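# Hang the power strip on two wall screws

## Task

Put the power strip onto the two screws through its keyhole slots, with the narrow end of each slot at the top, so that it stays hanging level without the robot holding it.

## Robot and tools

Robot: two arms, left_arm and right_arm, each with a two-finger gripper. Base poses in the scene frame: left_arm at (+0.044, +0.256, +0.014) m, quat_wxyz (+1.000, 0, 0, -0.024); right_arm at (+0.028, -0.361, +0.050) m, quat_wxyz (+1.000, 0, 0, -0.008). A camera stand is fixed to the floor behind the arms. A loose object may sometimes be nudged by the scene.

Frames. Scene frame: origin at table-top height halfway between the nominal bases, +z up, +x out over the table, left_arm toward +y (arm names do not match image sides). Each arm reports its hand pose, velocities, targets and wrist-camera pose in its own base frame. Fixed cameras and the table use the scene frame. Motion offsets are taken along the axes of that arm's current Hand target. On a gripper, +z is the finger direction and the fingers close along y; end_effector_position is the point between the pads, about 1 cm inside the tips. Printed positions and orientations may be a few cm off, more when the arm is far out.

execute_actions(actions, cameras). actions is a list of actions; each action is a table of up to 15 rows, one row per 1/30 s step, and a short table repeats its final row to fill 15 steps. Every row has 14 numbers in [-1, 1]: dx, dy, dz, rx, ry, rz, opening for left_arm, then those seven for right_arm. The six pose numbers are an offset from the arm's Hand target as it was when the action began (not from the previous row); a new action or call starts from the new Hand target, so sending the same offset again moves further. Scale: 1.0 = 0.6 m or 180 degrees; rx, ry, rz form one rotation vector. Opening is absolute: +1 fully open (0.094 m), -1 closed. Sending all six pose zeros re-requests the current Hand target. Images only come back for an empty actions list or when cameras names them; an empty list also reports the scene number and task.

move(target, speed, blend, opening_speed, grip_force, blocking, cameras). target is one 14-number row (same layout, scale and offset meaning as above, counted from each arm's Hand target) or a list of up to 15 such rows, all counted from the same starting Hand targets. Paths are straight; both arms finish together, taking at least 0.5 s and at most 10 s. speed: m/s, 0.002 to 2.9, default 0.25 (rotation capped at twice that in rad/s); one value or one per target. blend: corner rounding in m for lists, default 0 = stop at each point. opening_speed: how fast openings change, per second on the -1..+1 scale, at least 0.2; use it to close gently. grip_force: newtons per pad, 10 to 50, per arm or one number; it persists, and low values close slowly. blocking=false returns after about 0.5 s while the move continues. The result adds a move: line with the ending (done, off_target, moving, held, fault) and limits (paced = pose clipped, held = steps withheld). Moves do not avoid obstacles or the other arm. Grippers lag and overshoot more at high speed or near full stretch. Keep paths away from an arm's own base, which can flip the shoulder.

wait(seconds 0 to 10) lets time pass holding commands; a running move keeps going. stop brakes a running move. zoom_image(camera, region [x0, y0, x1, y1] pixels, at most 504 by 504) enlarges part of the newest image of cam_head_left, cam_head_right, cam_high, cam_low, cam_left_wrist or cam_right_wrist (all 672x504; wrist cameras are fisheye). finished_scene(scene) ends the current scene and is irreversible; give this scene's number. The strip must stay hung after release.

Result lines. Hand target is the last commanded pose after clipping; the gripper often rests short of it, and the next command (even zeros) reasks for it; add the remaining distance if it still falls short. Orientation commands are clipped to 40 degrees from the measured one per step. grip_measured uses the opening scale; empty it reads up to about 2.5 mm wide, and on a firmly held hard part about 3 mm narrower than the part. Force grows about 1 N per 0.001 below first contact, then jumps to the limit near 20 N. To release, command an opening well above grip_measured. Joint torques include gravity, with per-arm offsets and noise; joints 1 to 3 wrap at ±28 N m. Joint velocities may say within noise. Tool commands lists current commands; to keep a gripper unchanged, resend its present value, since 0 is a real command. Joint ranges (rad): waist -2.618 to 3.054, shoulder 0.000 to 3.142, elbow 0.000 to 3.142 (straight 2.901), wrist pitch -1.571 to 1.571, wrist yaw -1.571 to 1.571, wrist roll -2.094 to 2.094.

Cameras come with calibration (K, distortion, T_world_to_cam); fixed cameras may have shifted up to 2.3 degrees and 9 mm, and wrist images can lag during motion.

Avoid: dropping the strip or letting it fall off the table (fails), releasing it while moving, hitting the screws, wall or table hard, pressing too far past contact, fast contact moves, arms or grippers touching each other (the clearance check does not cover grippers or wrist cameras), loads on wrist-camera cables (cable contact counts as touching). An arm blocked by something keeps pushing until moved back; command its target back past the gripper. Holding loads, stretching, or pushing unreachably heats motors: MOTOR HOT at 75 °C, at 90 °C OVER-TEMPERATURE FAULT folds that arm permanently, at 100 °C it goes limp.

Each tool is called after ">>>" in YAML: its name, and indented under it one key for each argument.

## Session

>>> execute_actions:
  actions: []

>>> zoom_image:
  camera: "cam_head_left"
  region: [140, 40, 440, 280]

>>> zoom_image:
  camera: "cam_head_right"
  region: [140, 40, 440, 280]

Scene clock: 0.00 s.
left_arm: end_effector_position=(+0.4153, -0.0274, +0.1143) grip_measured=+1.000 end_effector_quat_wxyz=(+0.606, +0.067, +0.791, -0.044) | right_arm: end_effector_position=(+0.4017, -0.0434, +0.1043) grip_measured=+1.000 end_effector_quat_wxyz=(+0.592, +0.072, +0.802, -0.019)
Joint positions: left_arm=[-0.004 1.591 0.418 0.907 0.148 0.053 0.094] | right_arm=[-0.101 1.555 0.376 0.877 0.02 0.063 0.094]
Joint velocities: within noise
Joint torques (N m): no reading
Motor temperatures (°C): left_arm=[25 24 38 37 24 26 26] | right_arm=[25 29 33 33 25 24 26]
Heat: left arm: 38 °C; right arm: 33 °C.
Hand target: left_arm +0.4180, -0.0276, +0.1221; +0.615, +0.068, +0.784, -0.044 | right_arm +0.4014, -0.0435, +0.1030; +0.589, +0.072, +0.805, -0.020
Tool commands: left_gripper/opening=+1.0 right_gripper/opening=+1.0
camera_calibration:
cam_left_wrist: T_world_to_cam=[[-0.232478, -0.971747, -0.0407551, 0.0680902], [-0.623427, 0.181048, -0.760632, 0.39436], [0.74652, -0.151423, -0.647903, -0.120923], [0, 0, 0, 1]] pos_world=[0.351955, -0.0235421, 0.224392]
cam_right_wrist: T_world_to_cam=[[-0.235063, -0.965075, -0.115652, 0.0609765], [-0.617222, 0.240125, -0.749251, 0.384019], [0.750855, -0.104738, -0.65211, -0.116632], [0, 0, 0, 1]] pos_world=[0.338932, -0.0455813, 0.218722]

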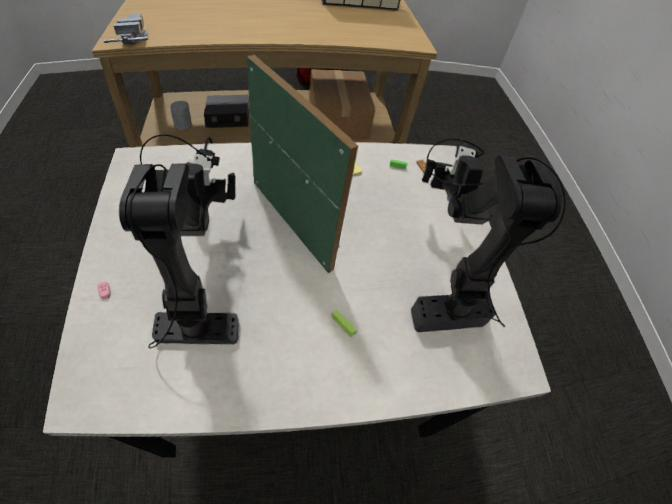

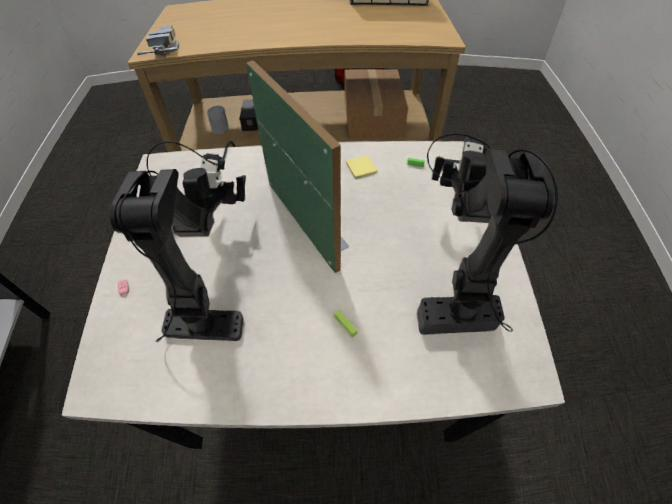

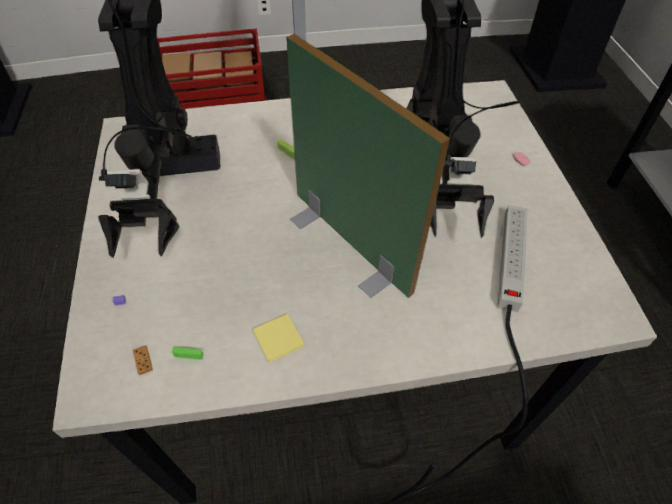

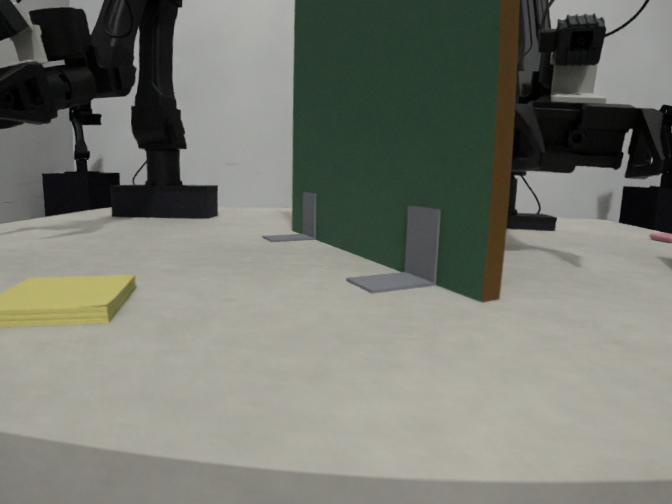

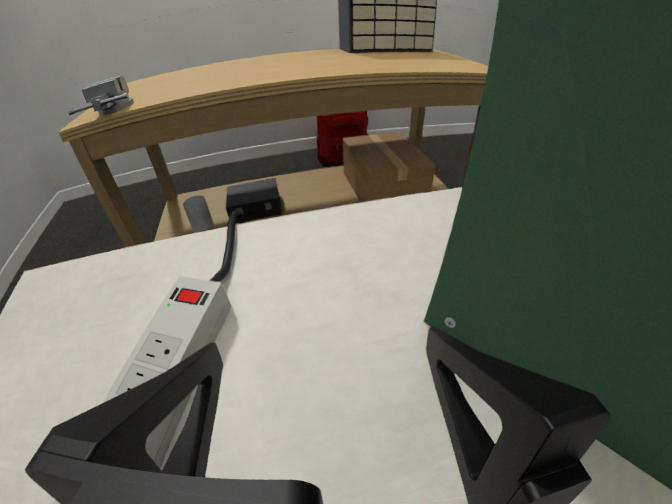

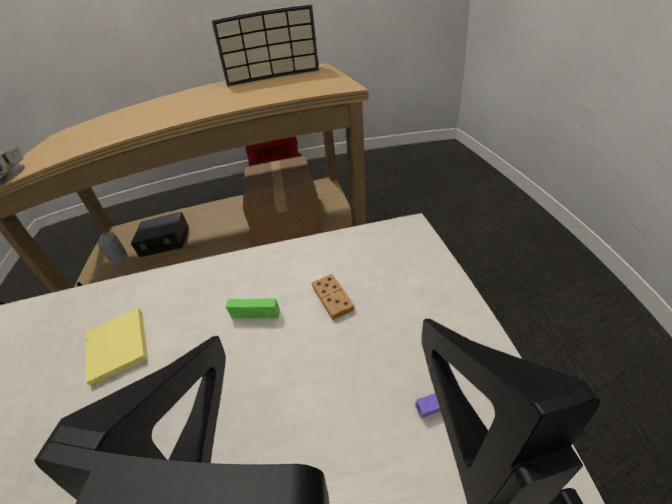

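Scaled by 1.680 from the camera's 672x504 image, which has a finer 960x720 frame.

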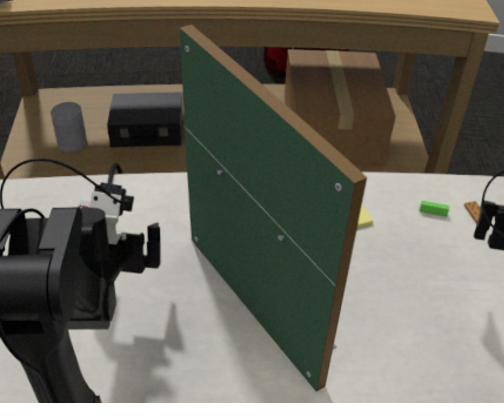

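Scaled by 1.680 from the camera's 672x504 image, which has a finer 960x720 frame.

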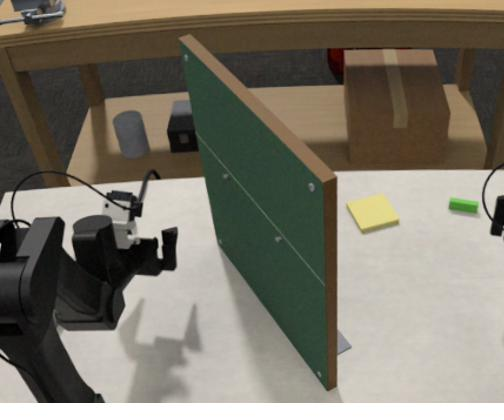

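>>> move:
  target: [-0.0025,0.2703,-0.0285,0.0516,0.4204,0.0578,0.7,0,0,0,0,0,0,1]
  speed: 0.35
  cameras: ["cam_left_wrist","cam_high"]

Scene clock: 37.97 s.
left_arm: end_effector_position=(+0.4265, +0.1321, +0.1277) grip_measured=+0.701 end_effector_quat_wxyz=(+0.014, +0.191, +0.981, +0.006) | right_arm: end_effector_position=(+0.4017, -0.0434, +0.1043) grip_measured=+1.000 end_effector_quat_wxyz=(+0.592, +0.072, +0.802, -0.019)
Joint positions: left_arm=[0.299 2.292 2.297 -1.545 0.002 0.683 0.08] | right_arm=[-0.101 1.555 0.376 0.877 0.02 0.063 0.094]
Joint torques (N m): left_arm=[0.42 -11.12 7.94 0.06 -0.01 0.08] | right_arm=[0.01 -6.05 6.75 1.95 0.04 0.01]
Motor temperatures (°C): left_arm=[25 24 38 39 23 26 26] | right_arm=[25 31 34 40 25 24 26]
Heat: left arm: 39 °C; right arm: 40 °C.
Hand target: left_arm +0.4280, +0.1352, +0.1301; +0.000, +0.192, +0.981, +0.000 | right_arm +0.4014, -0.0435, +0.1030; +0.589, +0.072, +0.805, -0.020
Off the commanded pose: left_arm 0.004 m, 2 deg | right_arm 0.001 m, 0 deg.
joint sent to its limit (left arm) — joint 4 (wrist pitch), lower limit. The joint targets still meet the commanded pose.
move: done
camera_calibration:
cam_left_wrist: T_world_to_cam=[[-0.419221, -0.906794, 0.0444752, 0.286312], [-0.823413, 0.400395, 0.402088, 0.290459], [-0.382419, 0.131942, -0.91452, 0.381661], [0, 0, 0, 1]] pos_world=[0.50515, 0.0929701, 0.219513]
Images, in order (width x height): cam_high 672x504, cam_left_wrist 672x504.

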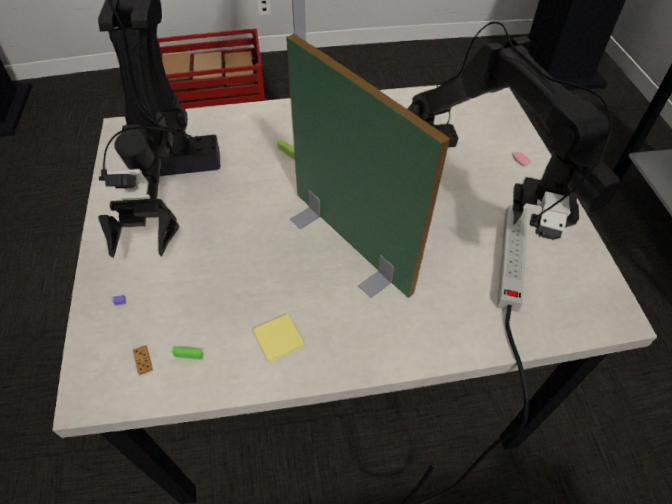

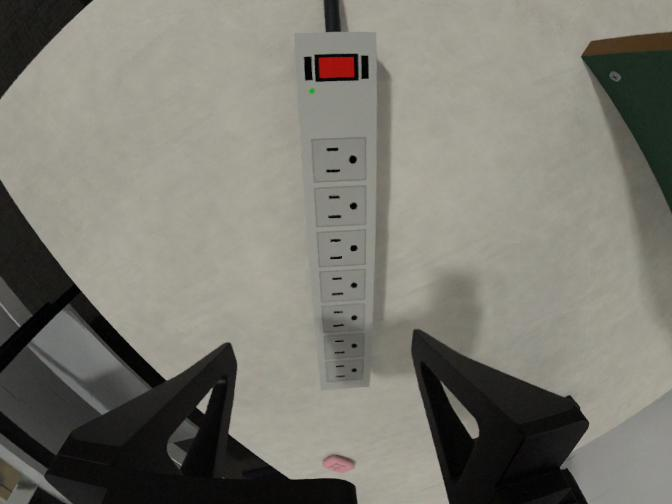

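>>> move:
  target:
    - [-0.005,-0.0258,0.05,0,0,-0.005,0.7,0,0,0,0,0,0,1]
    - [-0.005,-0.0258,0.2035,0,0,-0.005,-0.25,0,0,0,0,0,0,1]
  speed: [0.2,0.12]
  blend: [0.01,0]
  opening_speed: 0.6
  grip_force: [50,50]
  cameras: ["cam_left_wrist","cam_high"]

Scene clock: 55.97 s.
left_arm: end_effector_position=(+0.4240, +0.1212, +0.0134) grip_measured=-0.078 end_effector_quat_wxyz=(+0.000, +0.186, +0.983, +0.002) | right_arm: end_effector_position=(+0.4017, -0.0434, +0.1043) grip_measured=+1.000 end_effector_quat_wxyz=(+0.592, +0.072, +0.802, -0.019)
Joint positions: left_arm=[0.274 2.292 1.84 -1.118 -0.004 0.648 0.043] | right_arm=[-0.101 1.555 0.376 0.877 0.02 0.063 0.094]
Joint torques (N m): left_arm=[-0.28 -11.55 4.92 0.28 0.01 -0.03] | right_arm=[-0.06 -6.04 6.69 1.97 0 -0.02]
Heat: left arm: 38 °C; right arm: 41 °C.
Hand target: left_arm +0.4249, +0.1196, +0.0079; +0.000, +0.185, +0.983, +0.000 | right_arm +0.4014, -0.0435, +0.1030; +0.589, +0.072, +0.805, -0.020
Off the commanded pose: left_arm 0.006 m, 0 deg | right_arm 0.001 m, 0 deg.
move: done
camera_calibration:
cam_left_wrist: T_world_to_cam=[[-0.407537, -0.911251, 0.0594557, 0.275959], [-0.815524, 0.392475, 0.425304, 0.336005], [-0.410894, 0.12484, -0.903095, 0.290412], [0, 0, 0, 1]] pos_world=[0.505812, 0.0833396, 0.102958]
Images, in order (width x height): cam_high 672x504, cam_left_wrist 672x504.

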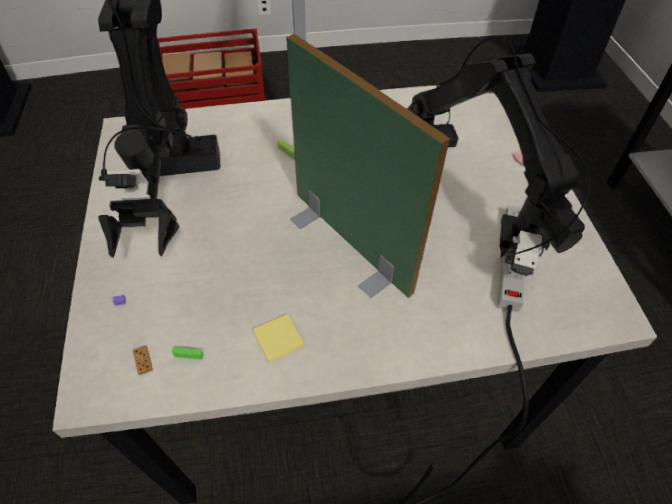

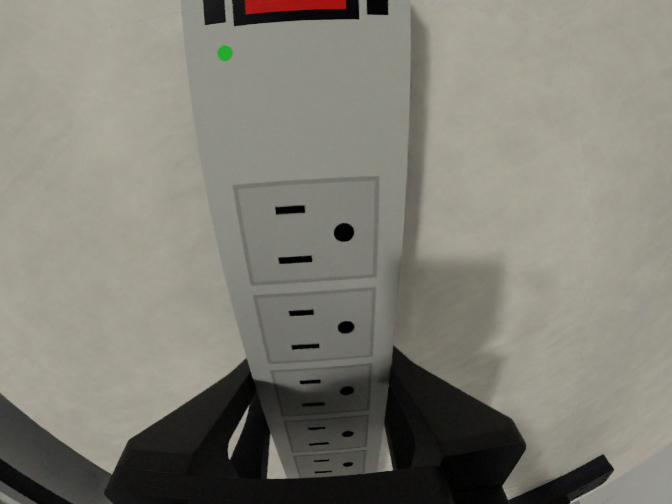

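>>> move:
  target:
    - [0,0,-0.25,0,0,0,-0.25,0,0,0,0,0,0,1]
    - [0.0577,-0.0585,-0.47,-0.4686,-0.6293,0.2935,-0.25,0,0,0,0,0,0,1]
  speed: [0.2,0.35]
  blend: [0.02,0]
  cameras: ["cam_left_wrist","cam_high","cam_head_left","cam_low"]

Scene clock: 92.50 s.
left_arm: end_effector_position=(+0.3859, +0.1067, +0.2552) grip_measured=-0.083 end_effector_quat_wxyz=(+0.688, +0.476, +0.413, +0.359) | right_arm: end_effector_position=(+0.4017, -0.0434, +0.1043) grip_measured=+1.000 end_effector_quat_wxyz=(+0.592, +0.072, +0.802, -0.019)
Joint positions: left_arm=[0.655 1.679 0.589 1.477 0.996 1.008 0.043] | right_arm=[-0.101 1.555 0.376 0.877 0.02 0.063 0.094]
Joint torques (N m): left_arm=[0.02 -8.27 7.8 2.33 0.11 -0.3] | right_arm=[0.01 -6.04 6.71 1.97 0.01 -0.01]
Heat: left arm: 38 °C; right arm: 43 °C.
Hand target: left_arm +0.3798, +0.0995, +0.2900; +0.814, +0.380, +0.185, +0.398 | right_arm +0.4014, -0.0435, +0.1030; +0.589, +0.072, +0.805, -0.020
Off the commanded pose: left_arm 0.036 m, 32 deg | right_arm 0.001 m, 0 deg.
joint sent to its limit (left arm) — joint 4 (wrist pitch), upper limit. The joint targets are off in orientation, not in position.
move: off_target (left_arm)
camera_calibration:
cam_left_wrist: T_world_to_cam=[[0.0614953, -0.223037, -0.972868, 0.241822], [-0.0303509, 0.973844, -0.22518, 0.00877544], [0.997646, 0.0433749, 0.0531175, -0.283919], [0, 0, 0, 1]] pos_world=[0.268646, 0.0577043, 0.252318]
Images, in order (width x height): cam_head_left 672x504, cam_high 672x504, cam_low 672x504, cam_left_wrist 672x504.

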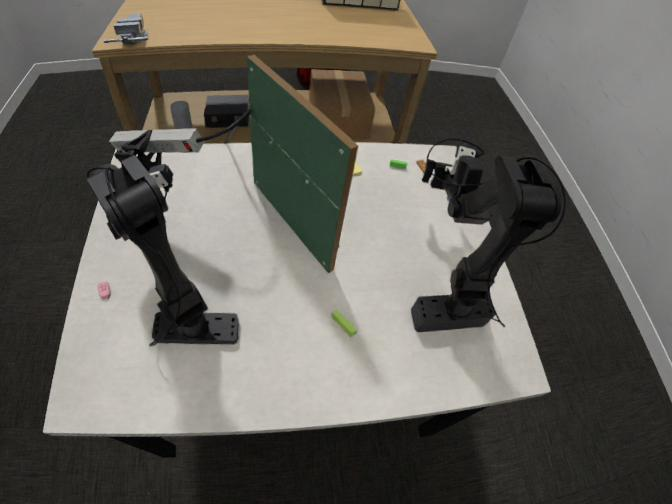

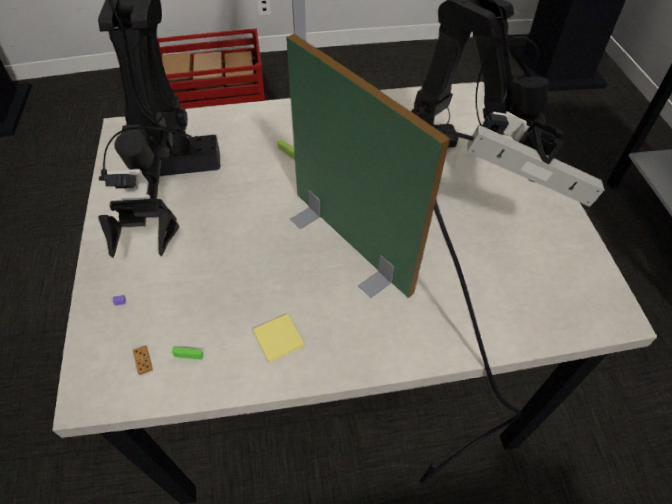

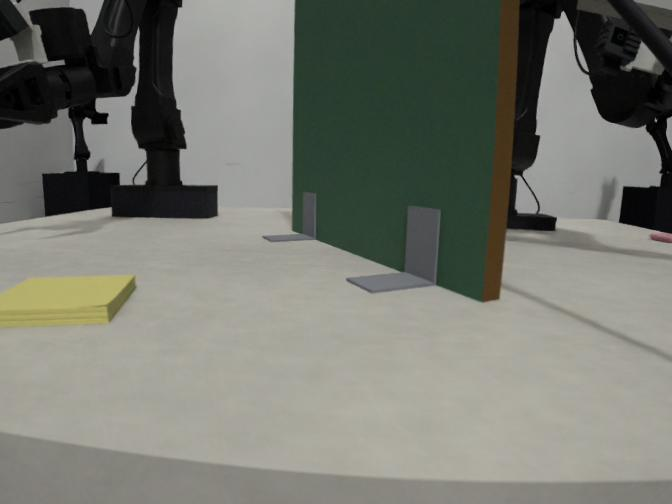

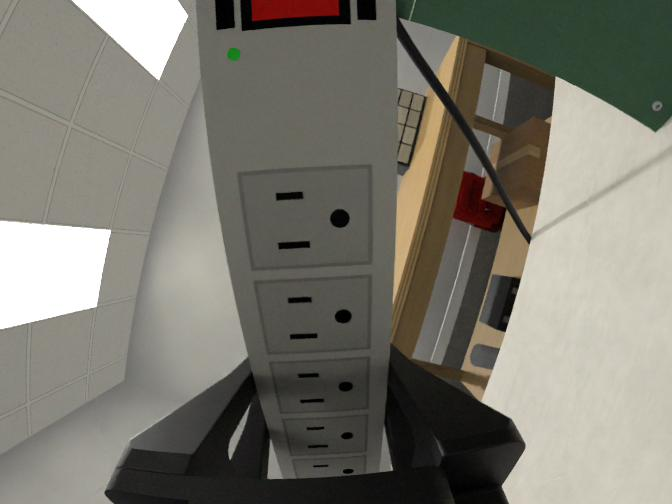

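>>> zoom_image:
  camera: "cam_high"
  region: [460, 110, 620, 220]

Scaled by 3.150 from the camera's 672x504 image, which has a finer 960x720 frame.

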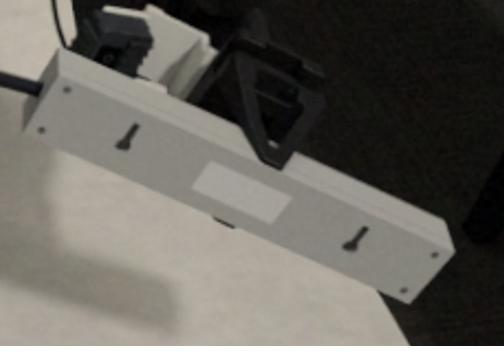

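>>> move:
  target:
    - [0.0725,-0.1908,-0.1097,0.4686,0.6293,-0.2935,-0.25,0,0,0,0,0,0,1]
    - [0.0725,-0.3849,-0.2725,0.4686,0.6293,-0.2935,-0.25,0,0,0,0,0,0,1]
  speed: [0.35,0.1]
  blend: [0.01,0]
  cameras: ["cam_left_wrist","cam_high"]

Scene clock: 124.13 s.
left_arm: end_effector_position=(+0.4198, +0.1167, +0.0131) grip_measured=-0.083 end_effector_quat_wxyz=(-0.011, +0.186, +0.982, -0.007) | right_arm: end_effector_position=(+0.4017, -0.0434, +0.1043) grip_measured=+1.000 end_effector_quat_wxyz=(+0.592, +0.072, +0.802, -0.019)
Joint positions: left_arm=[0.27 2.297 1.848 -1.147 0.003 0.645 0.043] | right_arm=[-0.101 1.555 0.376 0.877 0.02 0.063 0.094]
Joint torques (N m): left_arm=[0.09 -12.05 4.52 0.53 -0.04 0] | right_arm=[0.02 -6.01 6.74 1.97 0.01 0]
Heat: left arm: 41 °C; right arm: 44 °C.
Hand target: left_arm +0.4251, +0.1195, +0.0081; +0.000, +0.185, +0.983, +0.000 | right_arm +0.4014, -0.0435, +0.1030; +0.589, +0.072, +0.805, -0.020
Off the commanded pose: left_arm 0.008 m, 1 deg | right_arm 0.001 m, 0 deg.
move: done
camera_calibration:
cam_left_wrist: T_world_to_cam=[[-0.406838, -0.909838, 0.0817199, 0.269394], [-0.80505, 0.399378, 0.438625, 0.329077], [-0.431715, 0.112661, -0.894947, 0.299044], [0, 0, 0, 1]] pos_world=[0.503625, 0.0799877, 0.101272]
Images, in order (width x height): cam_high 672x504, cam_left_wrist 672x504.

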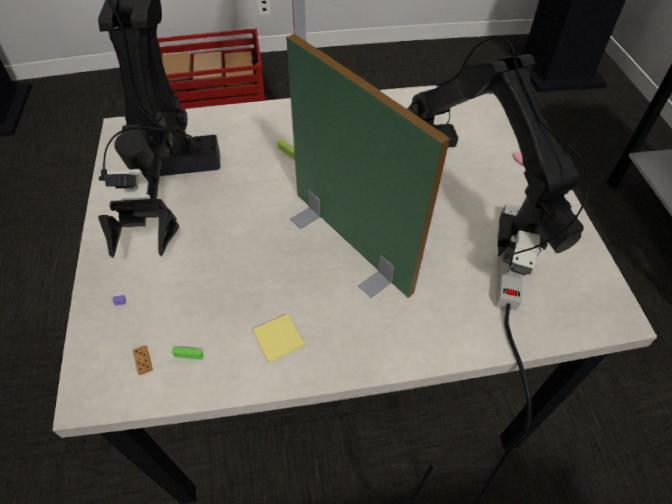

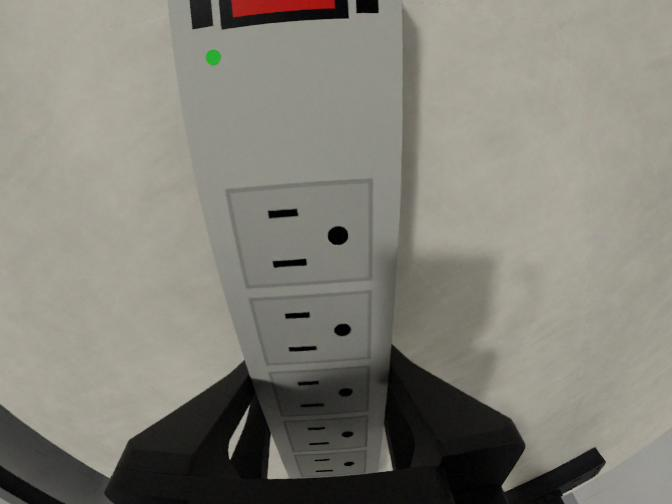

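>>> move:
  target:
    - [0,0,0,0,0,0,0.15,0,0,0,0,0,0,1]
    - [0,0,-0.032,0,0,0,0.15,0,0,0,0,0,0,1]
  speed: [0.1,0.06]
  opening_speed: 0.6
  cameras: ["cam_left_wrist"]

Scene clock: 133.07 s.
left_arm: end_effector_position=(+0.4190, +0.1168, +0.0135) grip_measured=+0.149 end_effector_quat_wxyz=(-0.012, +0.186, +0.982, -0.007) | right_arm: end_effector_position=(+0.4017, -0.0434, +0.1043) grip_measured=+1.000 end_effector_quat_wxyz=(+0.592, +0.072, +0.802, -0.019)
Joint positions: left_arm=[0.27 2.297 1.85 -1.151 0.001 0.645 0.054] | right_arm=[-0.101 1.555 0.376 0.877 0.02 0.063 0.094]
Joint torques (N m): left_arm=[0.08 -13.63 7.73 -0.09 -0.03 -0.01] | right_arm=[-0.05 -6.09 6.78 1.97 0.02 -0.01]
Heat: left arm: 38 °C; right arm: 44 °C.
Hand target: left_arm +0.4252, +0.1195, +0.0273; +0.000, +0.185, +0.983, +0.000 | right_arm +0.4014, -0.0435, +0.1030; +0.589, +0.072, +0.805, -0.020
Off the commanded pose: left_arm 0.015 m, 2 deg | right_arm 0.001 m, 0 deg.
move: off_target (left_arm)
camera_calibration:
cam_left_wrist: T_world_to_cam=[[-0.406632, -0.909855, 0.0825522, 0.269032], [-0.803499, 0.399171, 0.441647, 0.327626], [-0.434787, 0.113257, -0.893383, 0.300302], [0, 0, 0, 1]] pos_world=[0.503212, 0.0799902, 0.10138]
Images, in order (width x height): cam_left_wrist 672x504.

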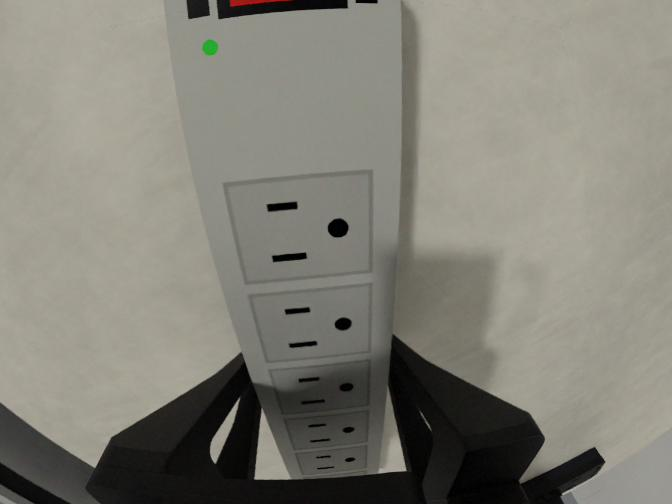

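>>> move:
  target: [-0.003,0,-0.028,0,0,0,0.15,0,0,0,0,0,0,1]
  speed: 0.08
  cameras: ["cam_left_wrist"]

Scene clock: 136.40 s.
left_arm: end_effector_position=(+0.4212, +0.1174, +0.0290) grip_measured=+0.149 end_effector_quat_wxyz=(-0.013, +0.186, +0.982, -0.007) | right_arm: end_effector_position=(+0.4017, -0.0434, +0.1043) grip_measured=+1.000 end_effector_quat_wxyz=(+0.592, +0.072, +0.802, -0.019)
Joint positions: left_arm=[0.27 2.297 1.912 -1.216 0.001 0.645 0.054] | right_arm=[-0.101 1.555 0.376 0.877 0.02 0.063 0.094]
Joint torques (N m): left_arm=[-0.16 -13.98 7.72 -0.11 -0.04 -0.03] | right_arm=[-0.02 -6.01 6.72 1.95 0.01 -0.02]
Heat: left arm: 38 °C; right arm: 44 °C.
Hand target: left_arm +0.4269, +0.1189, +0.0441; +0.000, +0.185, +0.983, +0.000 | right_arm +0.4014, -0.0435, +0.1030; +0.589, +0.072, +0.805, -0.020
Off the commanded pose: left_arm 0.016 m, 2 deg | right_arm 0.001 m, 0 deg.
move: off_target (left_arm)
camera_calibration:
cam_left_wrist: T_world_to_cam=[[-0.40643, -0.909835, 0.0837526, 0.269085], [-0.802735, 0.399355, 0.442868, 0.321844], [-0.436384, 0.112764, -0.892667, 0.315743], [0, 0, 0, 1]] pos_world=[0.505505, 0.0806881, 0.116782]
Images, in order (width x height): cam_left_wrist 672x504.

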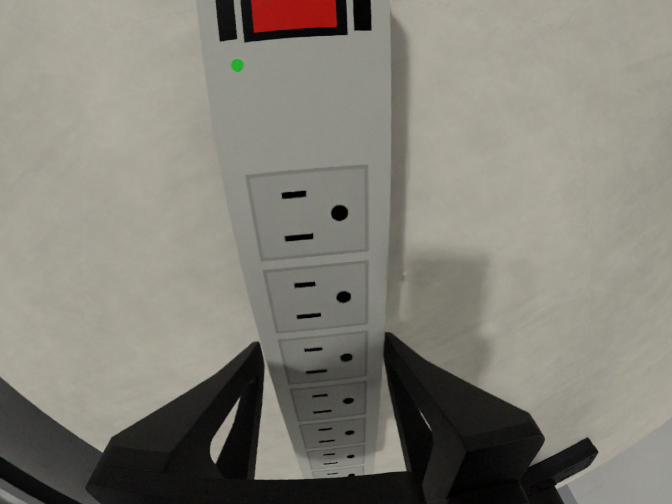

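>>> move:
  target:
    - [0,0,0,0,0,0,-0.25,0,0,0,0,0,0,1]
    - [0,0,-0.2,0,0,0,-0.25,-0.5437,0.0482,-0.3567,0,0,0,0]
  speed: [0.1,0.35]
  opening_speed: 0.7
  cameras: ["cam_left_wrist","cam_high"]

Scene clock: 184.27 s.
left_arm: end_effector_position=(+0.4166, +0.1194, +0.1254) grip_measured=-0.081 end_effector_quat_wxyz=(-0.010, +0.186, +0.982, +0.004) | right_arm: end_effector_position=(+0.3049, -0.0202, +0.4789) grip_measured=+0.002 end_effector_quat_wxyz=(+0.591, +0.068, +0.803, -0.020)
Joint positions: left_arm=[0.27 2.276 2.26 -1.569 -0.016 0.644 0.043] | right_arm=[-0.007 1.135 1.787 -0.958 0.106 0.083 0.047]
Joint torques (N m): left_arm=[-0.13 -18.26 8.57 0.18 0.11 -0.01] | right_arm=[0.49 -1.18 7.82 1.85 0.1 0.1]
Motor temperatures (°C): left_arm=[25 30 40 33 24 25 26] | right_arm=[25 31 34 44 25 24 26]
Heat: left arm: 40 °C; right arm: 44 °C.
Hand target: left_arm +0.4267, +0.1189, +0.1641; +0.000, +0.185, +0.983, +0.000 | right_arm +0.2998, -0.0201, +0.4800; +0.589, +0.072, +0.805, -0.020
Off the commanded pose: left_arm 0.040 m, 1 deg | right_arm 0.005 m, 1 deg.
joint read past its limit (left arm) — joint 4 (wrist pitch), lower limit.
joint sent to its limit (left arm) — joint 4 (wrist pitch), lower limit. The joint targets are off in orientation, not in position.
move: off_target (left_arm)
camera_calibration:
cam_left_wrist: T_world_to_cam=[[-0.407235, -0.911344, 0.0601047, 0.264389], [-0.807689, 0.390076, 0.442131, 0.278033], [-0.426378, 0.131505, -0.894935, 0.393349], [0, 0, 0, 1]] pos_world=[0.499948, 0.0807679, 0.213204]
Images, in order (width x height): cam_high 672x504, cam_left_wrist 672x504.

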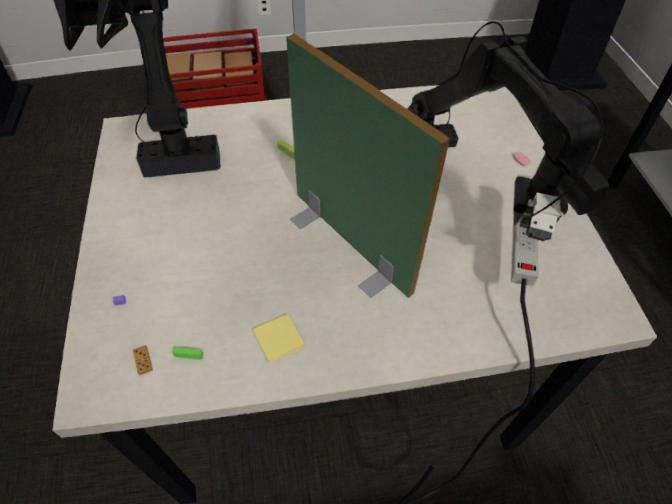

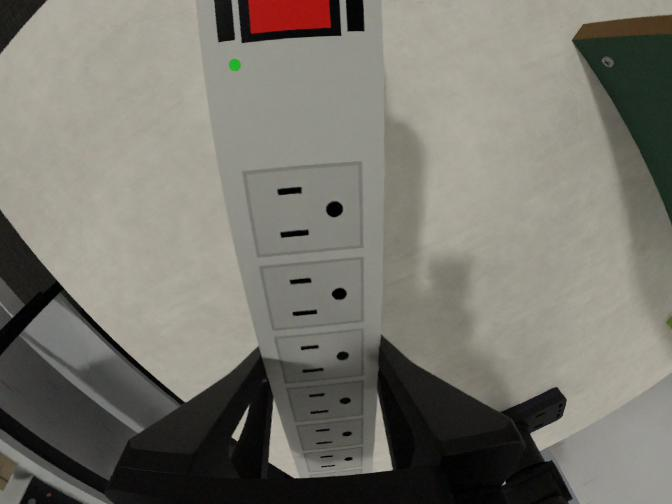

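>>> move:
  target:
    - [0.0765,-0.0637,-0.2267,-0.2658,-0.5294,0.5294,-0.25,0.0987,0.5045,-0.2198,-0.2696,-0.1112,-0.0488,-0.5]
    - [0.0765,-0.0637,-0.2267,-0.2658,-0.5294,0.5294,-0.25,0.4027,0.5633,-0.3362,-0.2696,-0.1112,-0.0488,-0.5]
    - [0.0765,-0.0637,-0.2267,-0.2658,-0.5294,0.5294,-0.25,0.6485,0.467,-0.2447,-0.2696,-0.1112,-0.0488,-0.5]
  speed: [0.35,0.3,0.2]
  blend: [0.03,0.03,0]
  cameras: ["cam_left_wrist","cam_right_wrist","cam_head_left","cam_high"]

Scene clock: 197.77 s.
left_arm: end_effector_position=(+0.3860, +0.1220, +0.2783) grip_measured=-0.085 end_effector_quat_wxyz=(+0.620, +0.659, +0.321, +0.280) | right_arm: end_effector_position=(+0.0854, +0.3122, +0.1692) grip_measured=-0.498 end_effector_quat_wxyz=(+0.682, -0.247, +0.641, +0.251)
Joint positions: left_arm=[0.76 1.634 1.184 -0.118 1.432 2.106 0.043] | right_arm=[1.819 1.61 0.205 1.526 1.097 -0.123 0.024]
Joint torques (N m): left_arm=[-0.81 -8.9 7.04 1.13 1.71 0.03] | right_arm=[0.32 -3.58 3.85 2.04 0.01 -0.09]
Heat: left arm: 39 °C; right arm: 44 °C.
Hand target: left_arm +0.3701, +0.1000, +0.3000; +0.680, +0.680, +0.195, +0.195 | right_arm +0.0847, +0.3100, +0.1699; +0.690, -0.239, +0.634, +0.255
Off the commanded pose: left_arm 0.035 m, 19 deg | right_arm 0.002 m, 2 deg.
joint sent to its limit (left arm) — joint 5 (wrist yaw), upper limit; joint 6 (wrist roll), upper limit. The joint targets are off in orientation, not in position.
joint sent to its limit (right arm) — joint 4 (wrist pitch), upper limit. The joint targets still meet the commanded pose.
move: off_target (left_arm)
camera_calibration:
cam_left_wrist: T_world_to_cam=[[-0.0943185, 0.102316, -0.99027, 0.293033], [0.255404, 0.9639, 0.0752656, -0.193633], [0.962223, -0.24582, -0.117046, -0.189546], [0, 0, 0, 1]] pos_world=[0.259478, 0.110067, 0.28257]
cam_right_wrist: T_world_to_cam=[[0.601036, -0.795395, -0.0781223, 0.206688], [-0.319137, -0.149233, -0.935885, 0.279728], [0.73274, 0.587432, -0.343534, -0.0662682], [0, 0, 0, 1]] pos_world=[0.0136018, 0.245072, 0.255175]
Images, in order (width x height): cam_head_left 672x504, cam_high 672x504, cam_left_wrist 672x504, cam_right_wrist 672x504.

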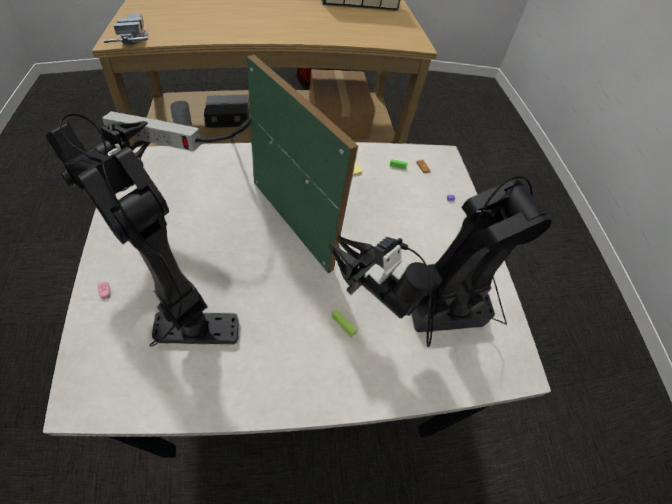

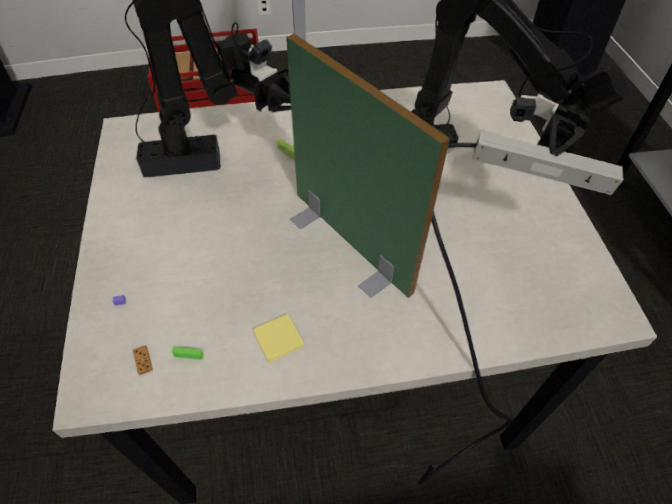

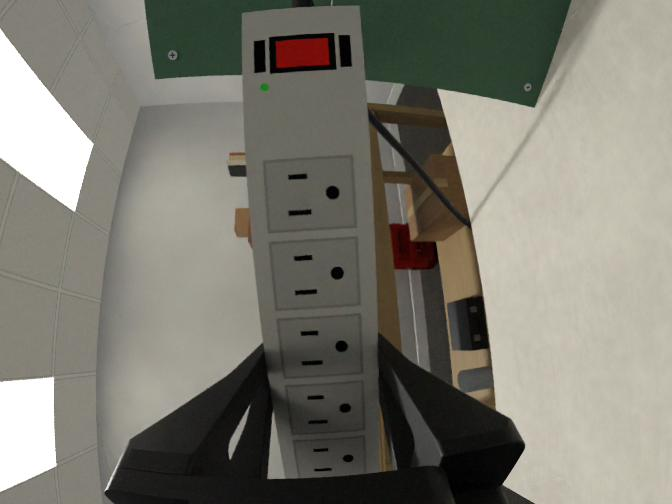

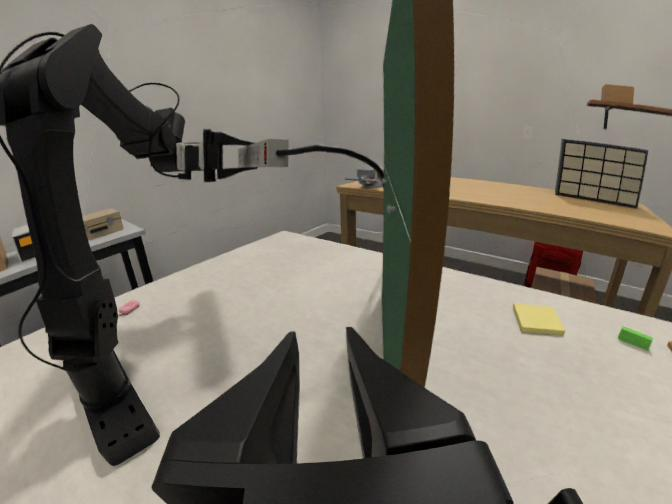

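>>> move:
  target:
    - [0,0,0,0,0,0,-0.25,-0.249,0.0582,0.028,0,0,0,-0.5]
    - [0,0,0,0,0,0,-0.25,-0.1713,0.0662,0.0998,0,0.361,0,-0.5]
    - [-0.3555,-0.0583,0.276,0,0,0,-0.25,-0.1713,0.0662,0.0998,0,0.361,0,-0.5]
  speed: [0.25,0.3,0.15]
  blend: [0.03,0.01,0]
  cameras: ["cam_left_wrist","cam_right_wrist","cam_head_left","cam_high"]

Scene clock: 222.43 s.
left_arm: end_effector_position=(+0.2828, -0.1471, +0.2434) grip_measured=-0.085 end_effector_quat_wxyz=(+0.663, +0.689, +0.234, +0.177) | right_arm: end_effector_position=(+0.0957, +0.3739, +0.2790) grip_measured=-0.498 end_effector_quat_wxyz=(+0.245, -0.339, +0.903, +0.095)
Joint positions: left_arm=[0.009 0.978 0.432 0.437 0.989 1.595 0.043] | right_arm=[1.48 1.741 1.997 -1.421 0.353 0.688 0.024]
Joint torques (N m): left_arm=[-1.8 -3.92 7.1 2.22 0.18 -0.17] | right_arm=[-0.25 -7.19 9.21 0.97 0.2 0.04]
Heat: left arm: 38 °C; right arm: 43 °C.
Hand target: left_arm +0.2771, -0.1536, +0.2651; +0.680, +0.680, +0.195, +0.195 | right_arm +0.0968, +0.3741, +0.2770; +0.242, -0.339, +0.905, +0.087
Off the commanded pose: left_arm 0.023 m, 5 deg | right_arm 0.002 m, 1 deg.
move: off_target (left_arm)
camera_calibration:
cam_left_wrist: T_world_to_cam=[[-0.0840313, 0.0913375, -0.992268, 0.2722], [0.519585, 0.853718, 0.0345824, 0.0137993], [0.850276, -0.512662, -0.119197, -0.167624], [0, 0, 0, 1]] pos_world=[0.15823, -0.122577, 0.249638]
cam_right_wrist: T_world_to_cam=[[0.568592, -0.822486, 0.0148466, 0.245393], [-0.814837, -0.565598, -0.127044, 0.372379], [0.112889, 0.0601386, -0.991786, 0.364993], [0, 0, 0, 1]] pos_world=[0.122696, 0.390499, 0.40566]
Images, in order (width x height): cam_head_left 672x504, cam_high 672x504, cam_left_wrist 672x504, cam_right_wrist 672x504.

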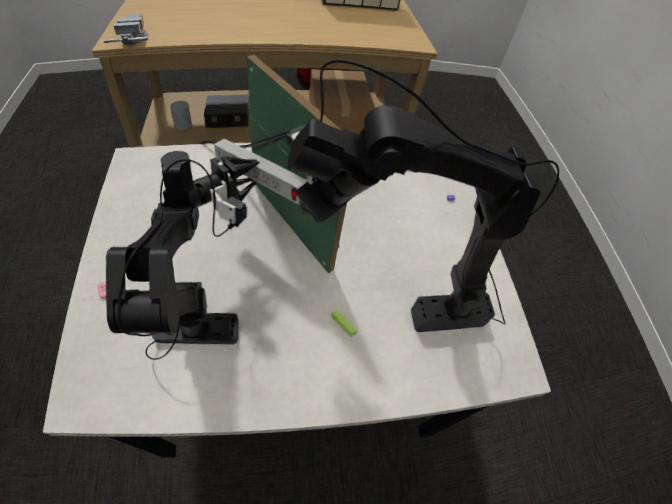

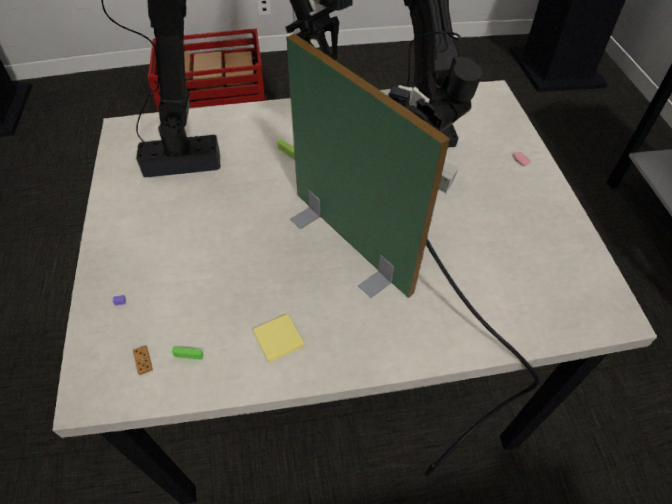

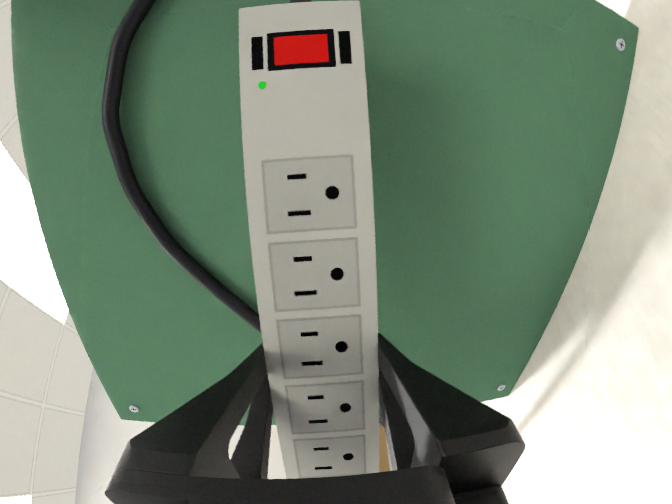

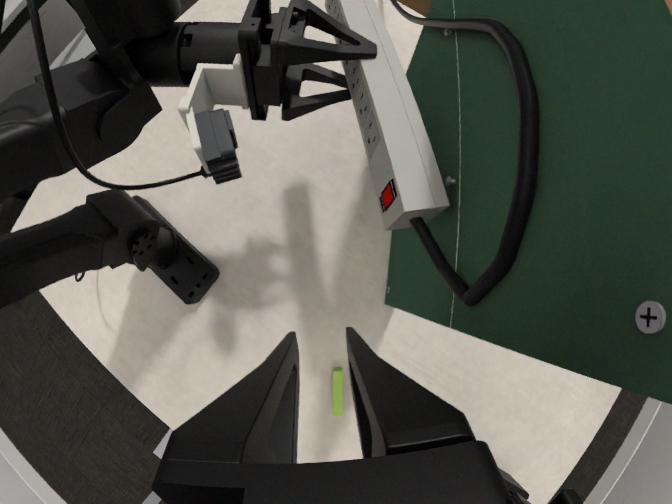

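>>> zoom_image:
  camera: "cam_head_left"
  region: [190, 50, 350, 270]

>>> zoom_image:
  camera: "cam_right_wrist"
  region: [310, 0, 560, 310]

Scaled by 2.291 from the camera's 672x504 image, which has a finer 960x720 frame.

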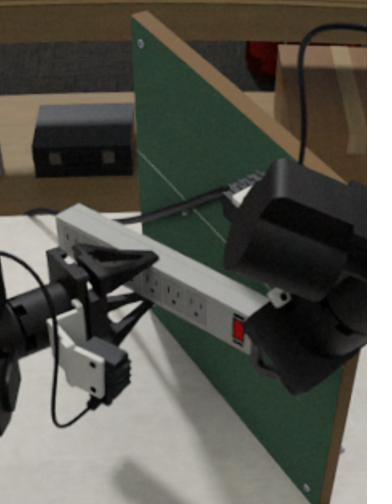

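Scaled by 1.626 from the camera's 672x504 image, which has a finer 960x720 frame.

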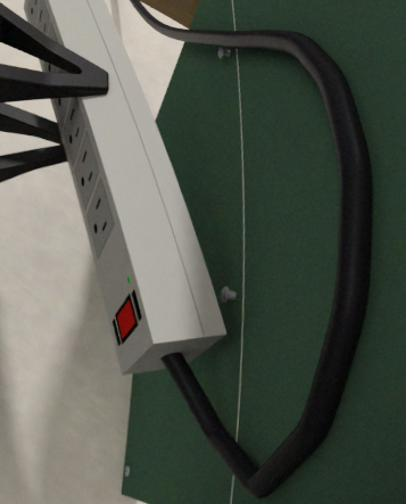

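>>> move:
  target: [0,-0.083,0,0,0,0,-0.25,0,0,0,0,0,0,-0.5]
  speed: 0.12
  cameras: ["cam_left_wrist","cam_right_wrist","cam_head_left"]

>>> zoom_image:
  camera: "cam_head_left"
  region: [190, 50, 350, 270]

>>> zoom_image:
  camera: "cam_right_wrist"
  region: [310, 0, 560, 310]

Scene clock: 289.17 s.
left_arm: end_effector_position=(+0.2803, -0.1489, +0.2019) grip_measured=-0.085 end_effector_quat_wxyz=(+0.667, +0.687, +0.225, +0.182) | right_arm: end_effector_position=(+0.0957, +0.3739, +0.2790) grip_measured=-0.498 end_effector_quat_wxyz=(+0.245, -0.339, +0.903, +0.095)
Joint positions: left_arm=[0.003 1.098 0.278 0.739 0.989 1.587 0.043] | right_arm=[1.48 1.741 1.997 -1.421 0.353 0.688 0.024]
Joint torques (N m): left_arm=[-1.21 -2.55 6.08 2.16 0.18 -0.09] | right_arm=[-0.17 -7.21 9.22 0.96 0.21 0.03]
Motor temperatures (°C): left_arm=[25 28 38 40 25 25 27] | right_arm=[25 32 35 37 25 24 26]
Heat: left arm: 40 °C; right arm: 37 °C.
Hand target: left_arm +0.2772, -0.1535, +0.2153; +0.680, +0.680, +0.195, +0.195 | right_arm +0.0968, +0.3741, +0.2770; +0.242, -0.339, +0.905, +0.087
Off the commanded pose: left_arm 0.015 m, 4 deg | right_arm 0.002 m, 1 deg.
move: off_target (left_arm)
camera_calibration:
cam_left_wrist: T_world_to_cam=[[-0.0622772, 0.0879127, -0.99418, 0.224709], [0.52324, 0.851126, 0.0424861, 0.0149504], [0.849907, -0.517549, -0.0990052, -0.176054], [0, 0, 0, 1]] pos_world=[0.155801, -0.123596, 0.205336]
cam_right_wrist: T_world_to_cam=[[0.568592, -0.822486, 0.0148466, 0.245393], [-0.814837, -0.565598, -0.127044, 0.372379], [0.112889, 0.0601386, -0.991786, 0.364993], [0, 0, 0, 1]] pos_world=[0.122696, 0.390499, 0.40566]
Images, in order (width x height): cam_head_left 672x504, cam_left_wrist 672x504, cam_right_wrist 672x504.

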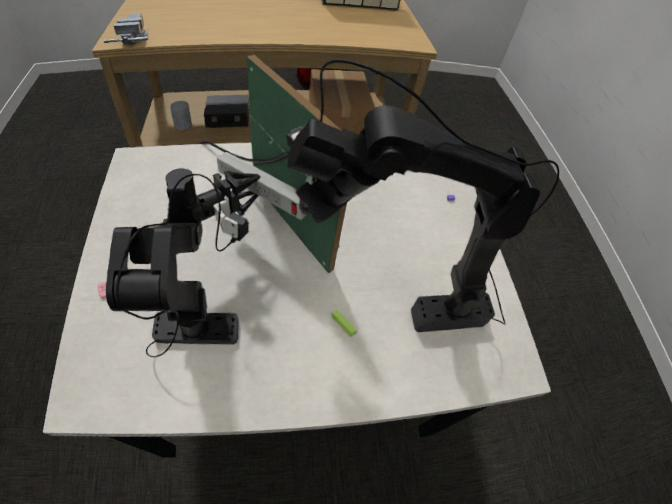

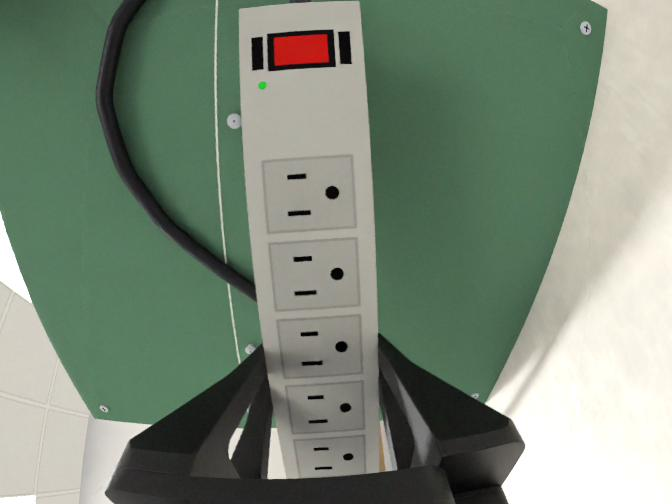

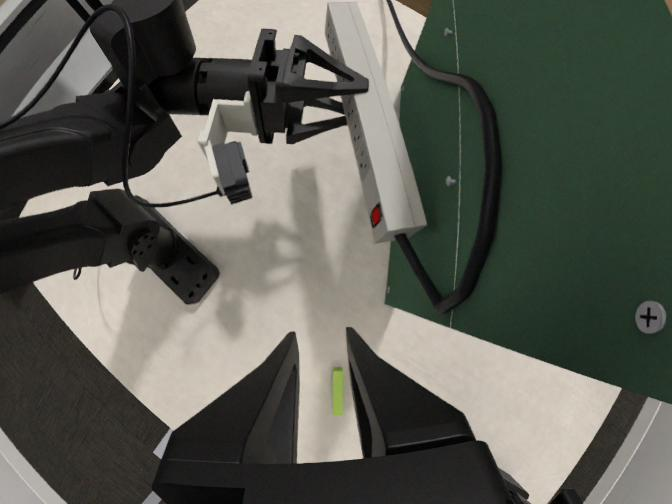

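Scaled by 2.291 from the camera's 672x504 image, which has a finer 960x720 frame.

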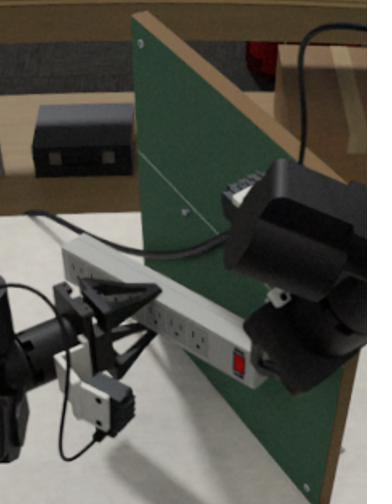

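Scaled by 1.626 from the camera's 672x504 image, which has a finer 960x720 frame.

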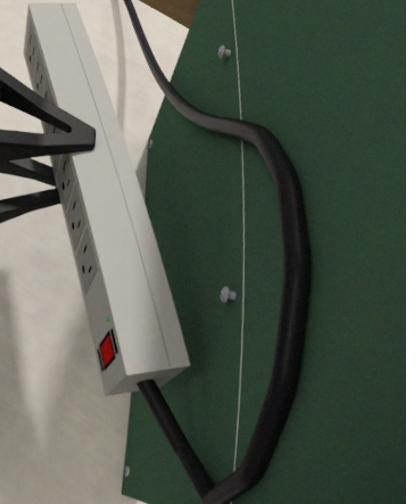

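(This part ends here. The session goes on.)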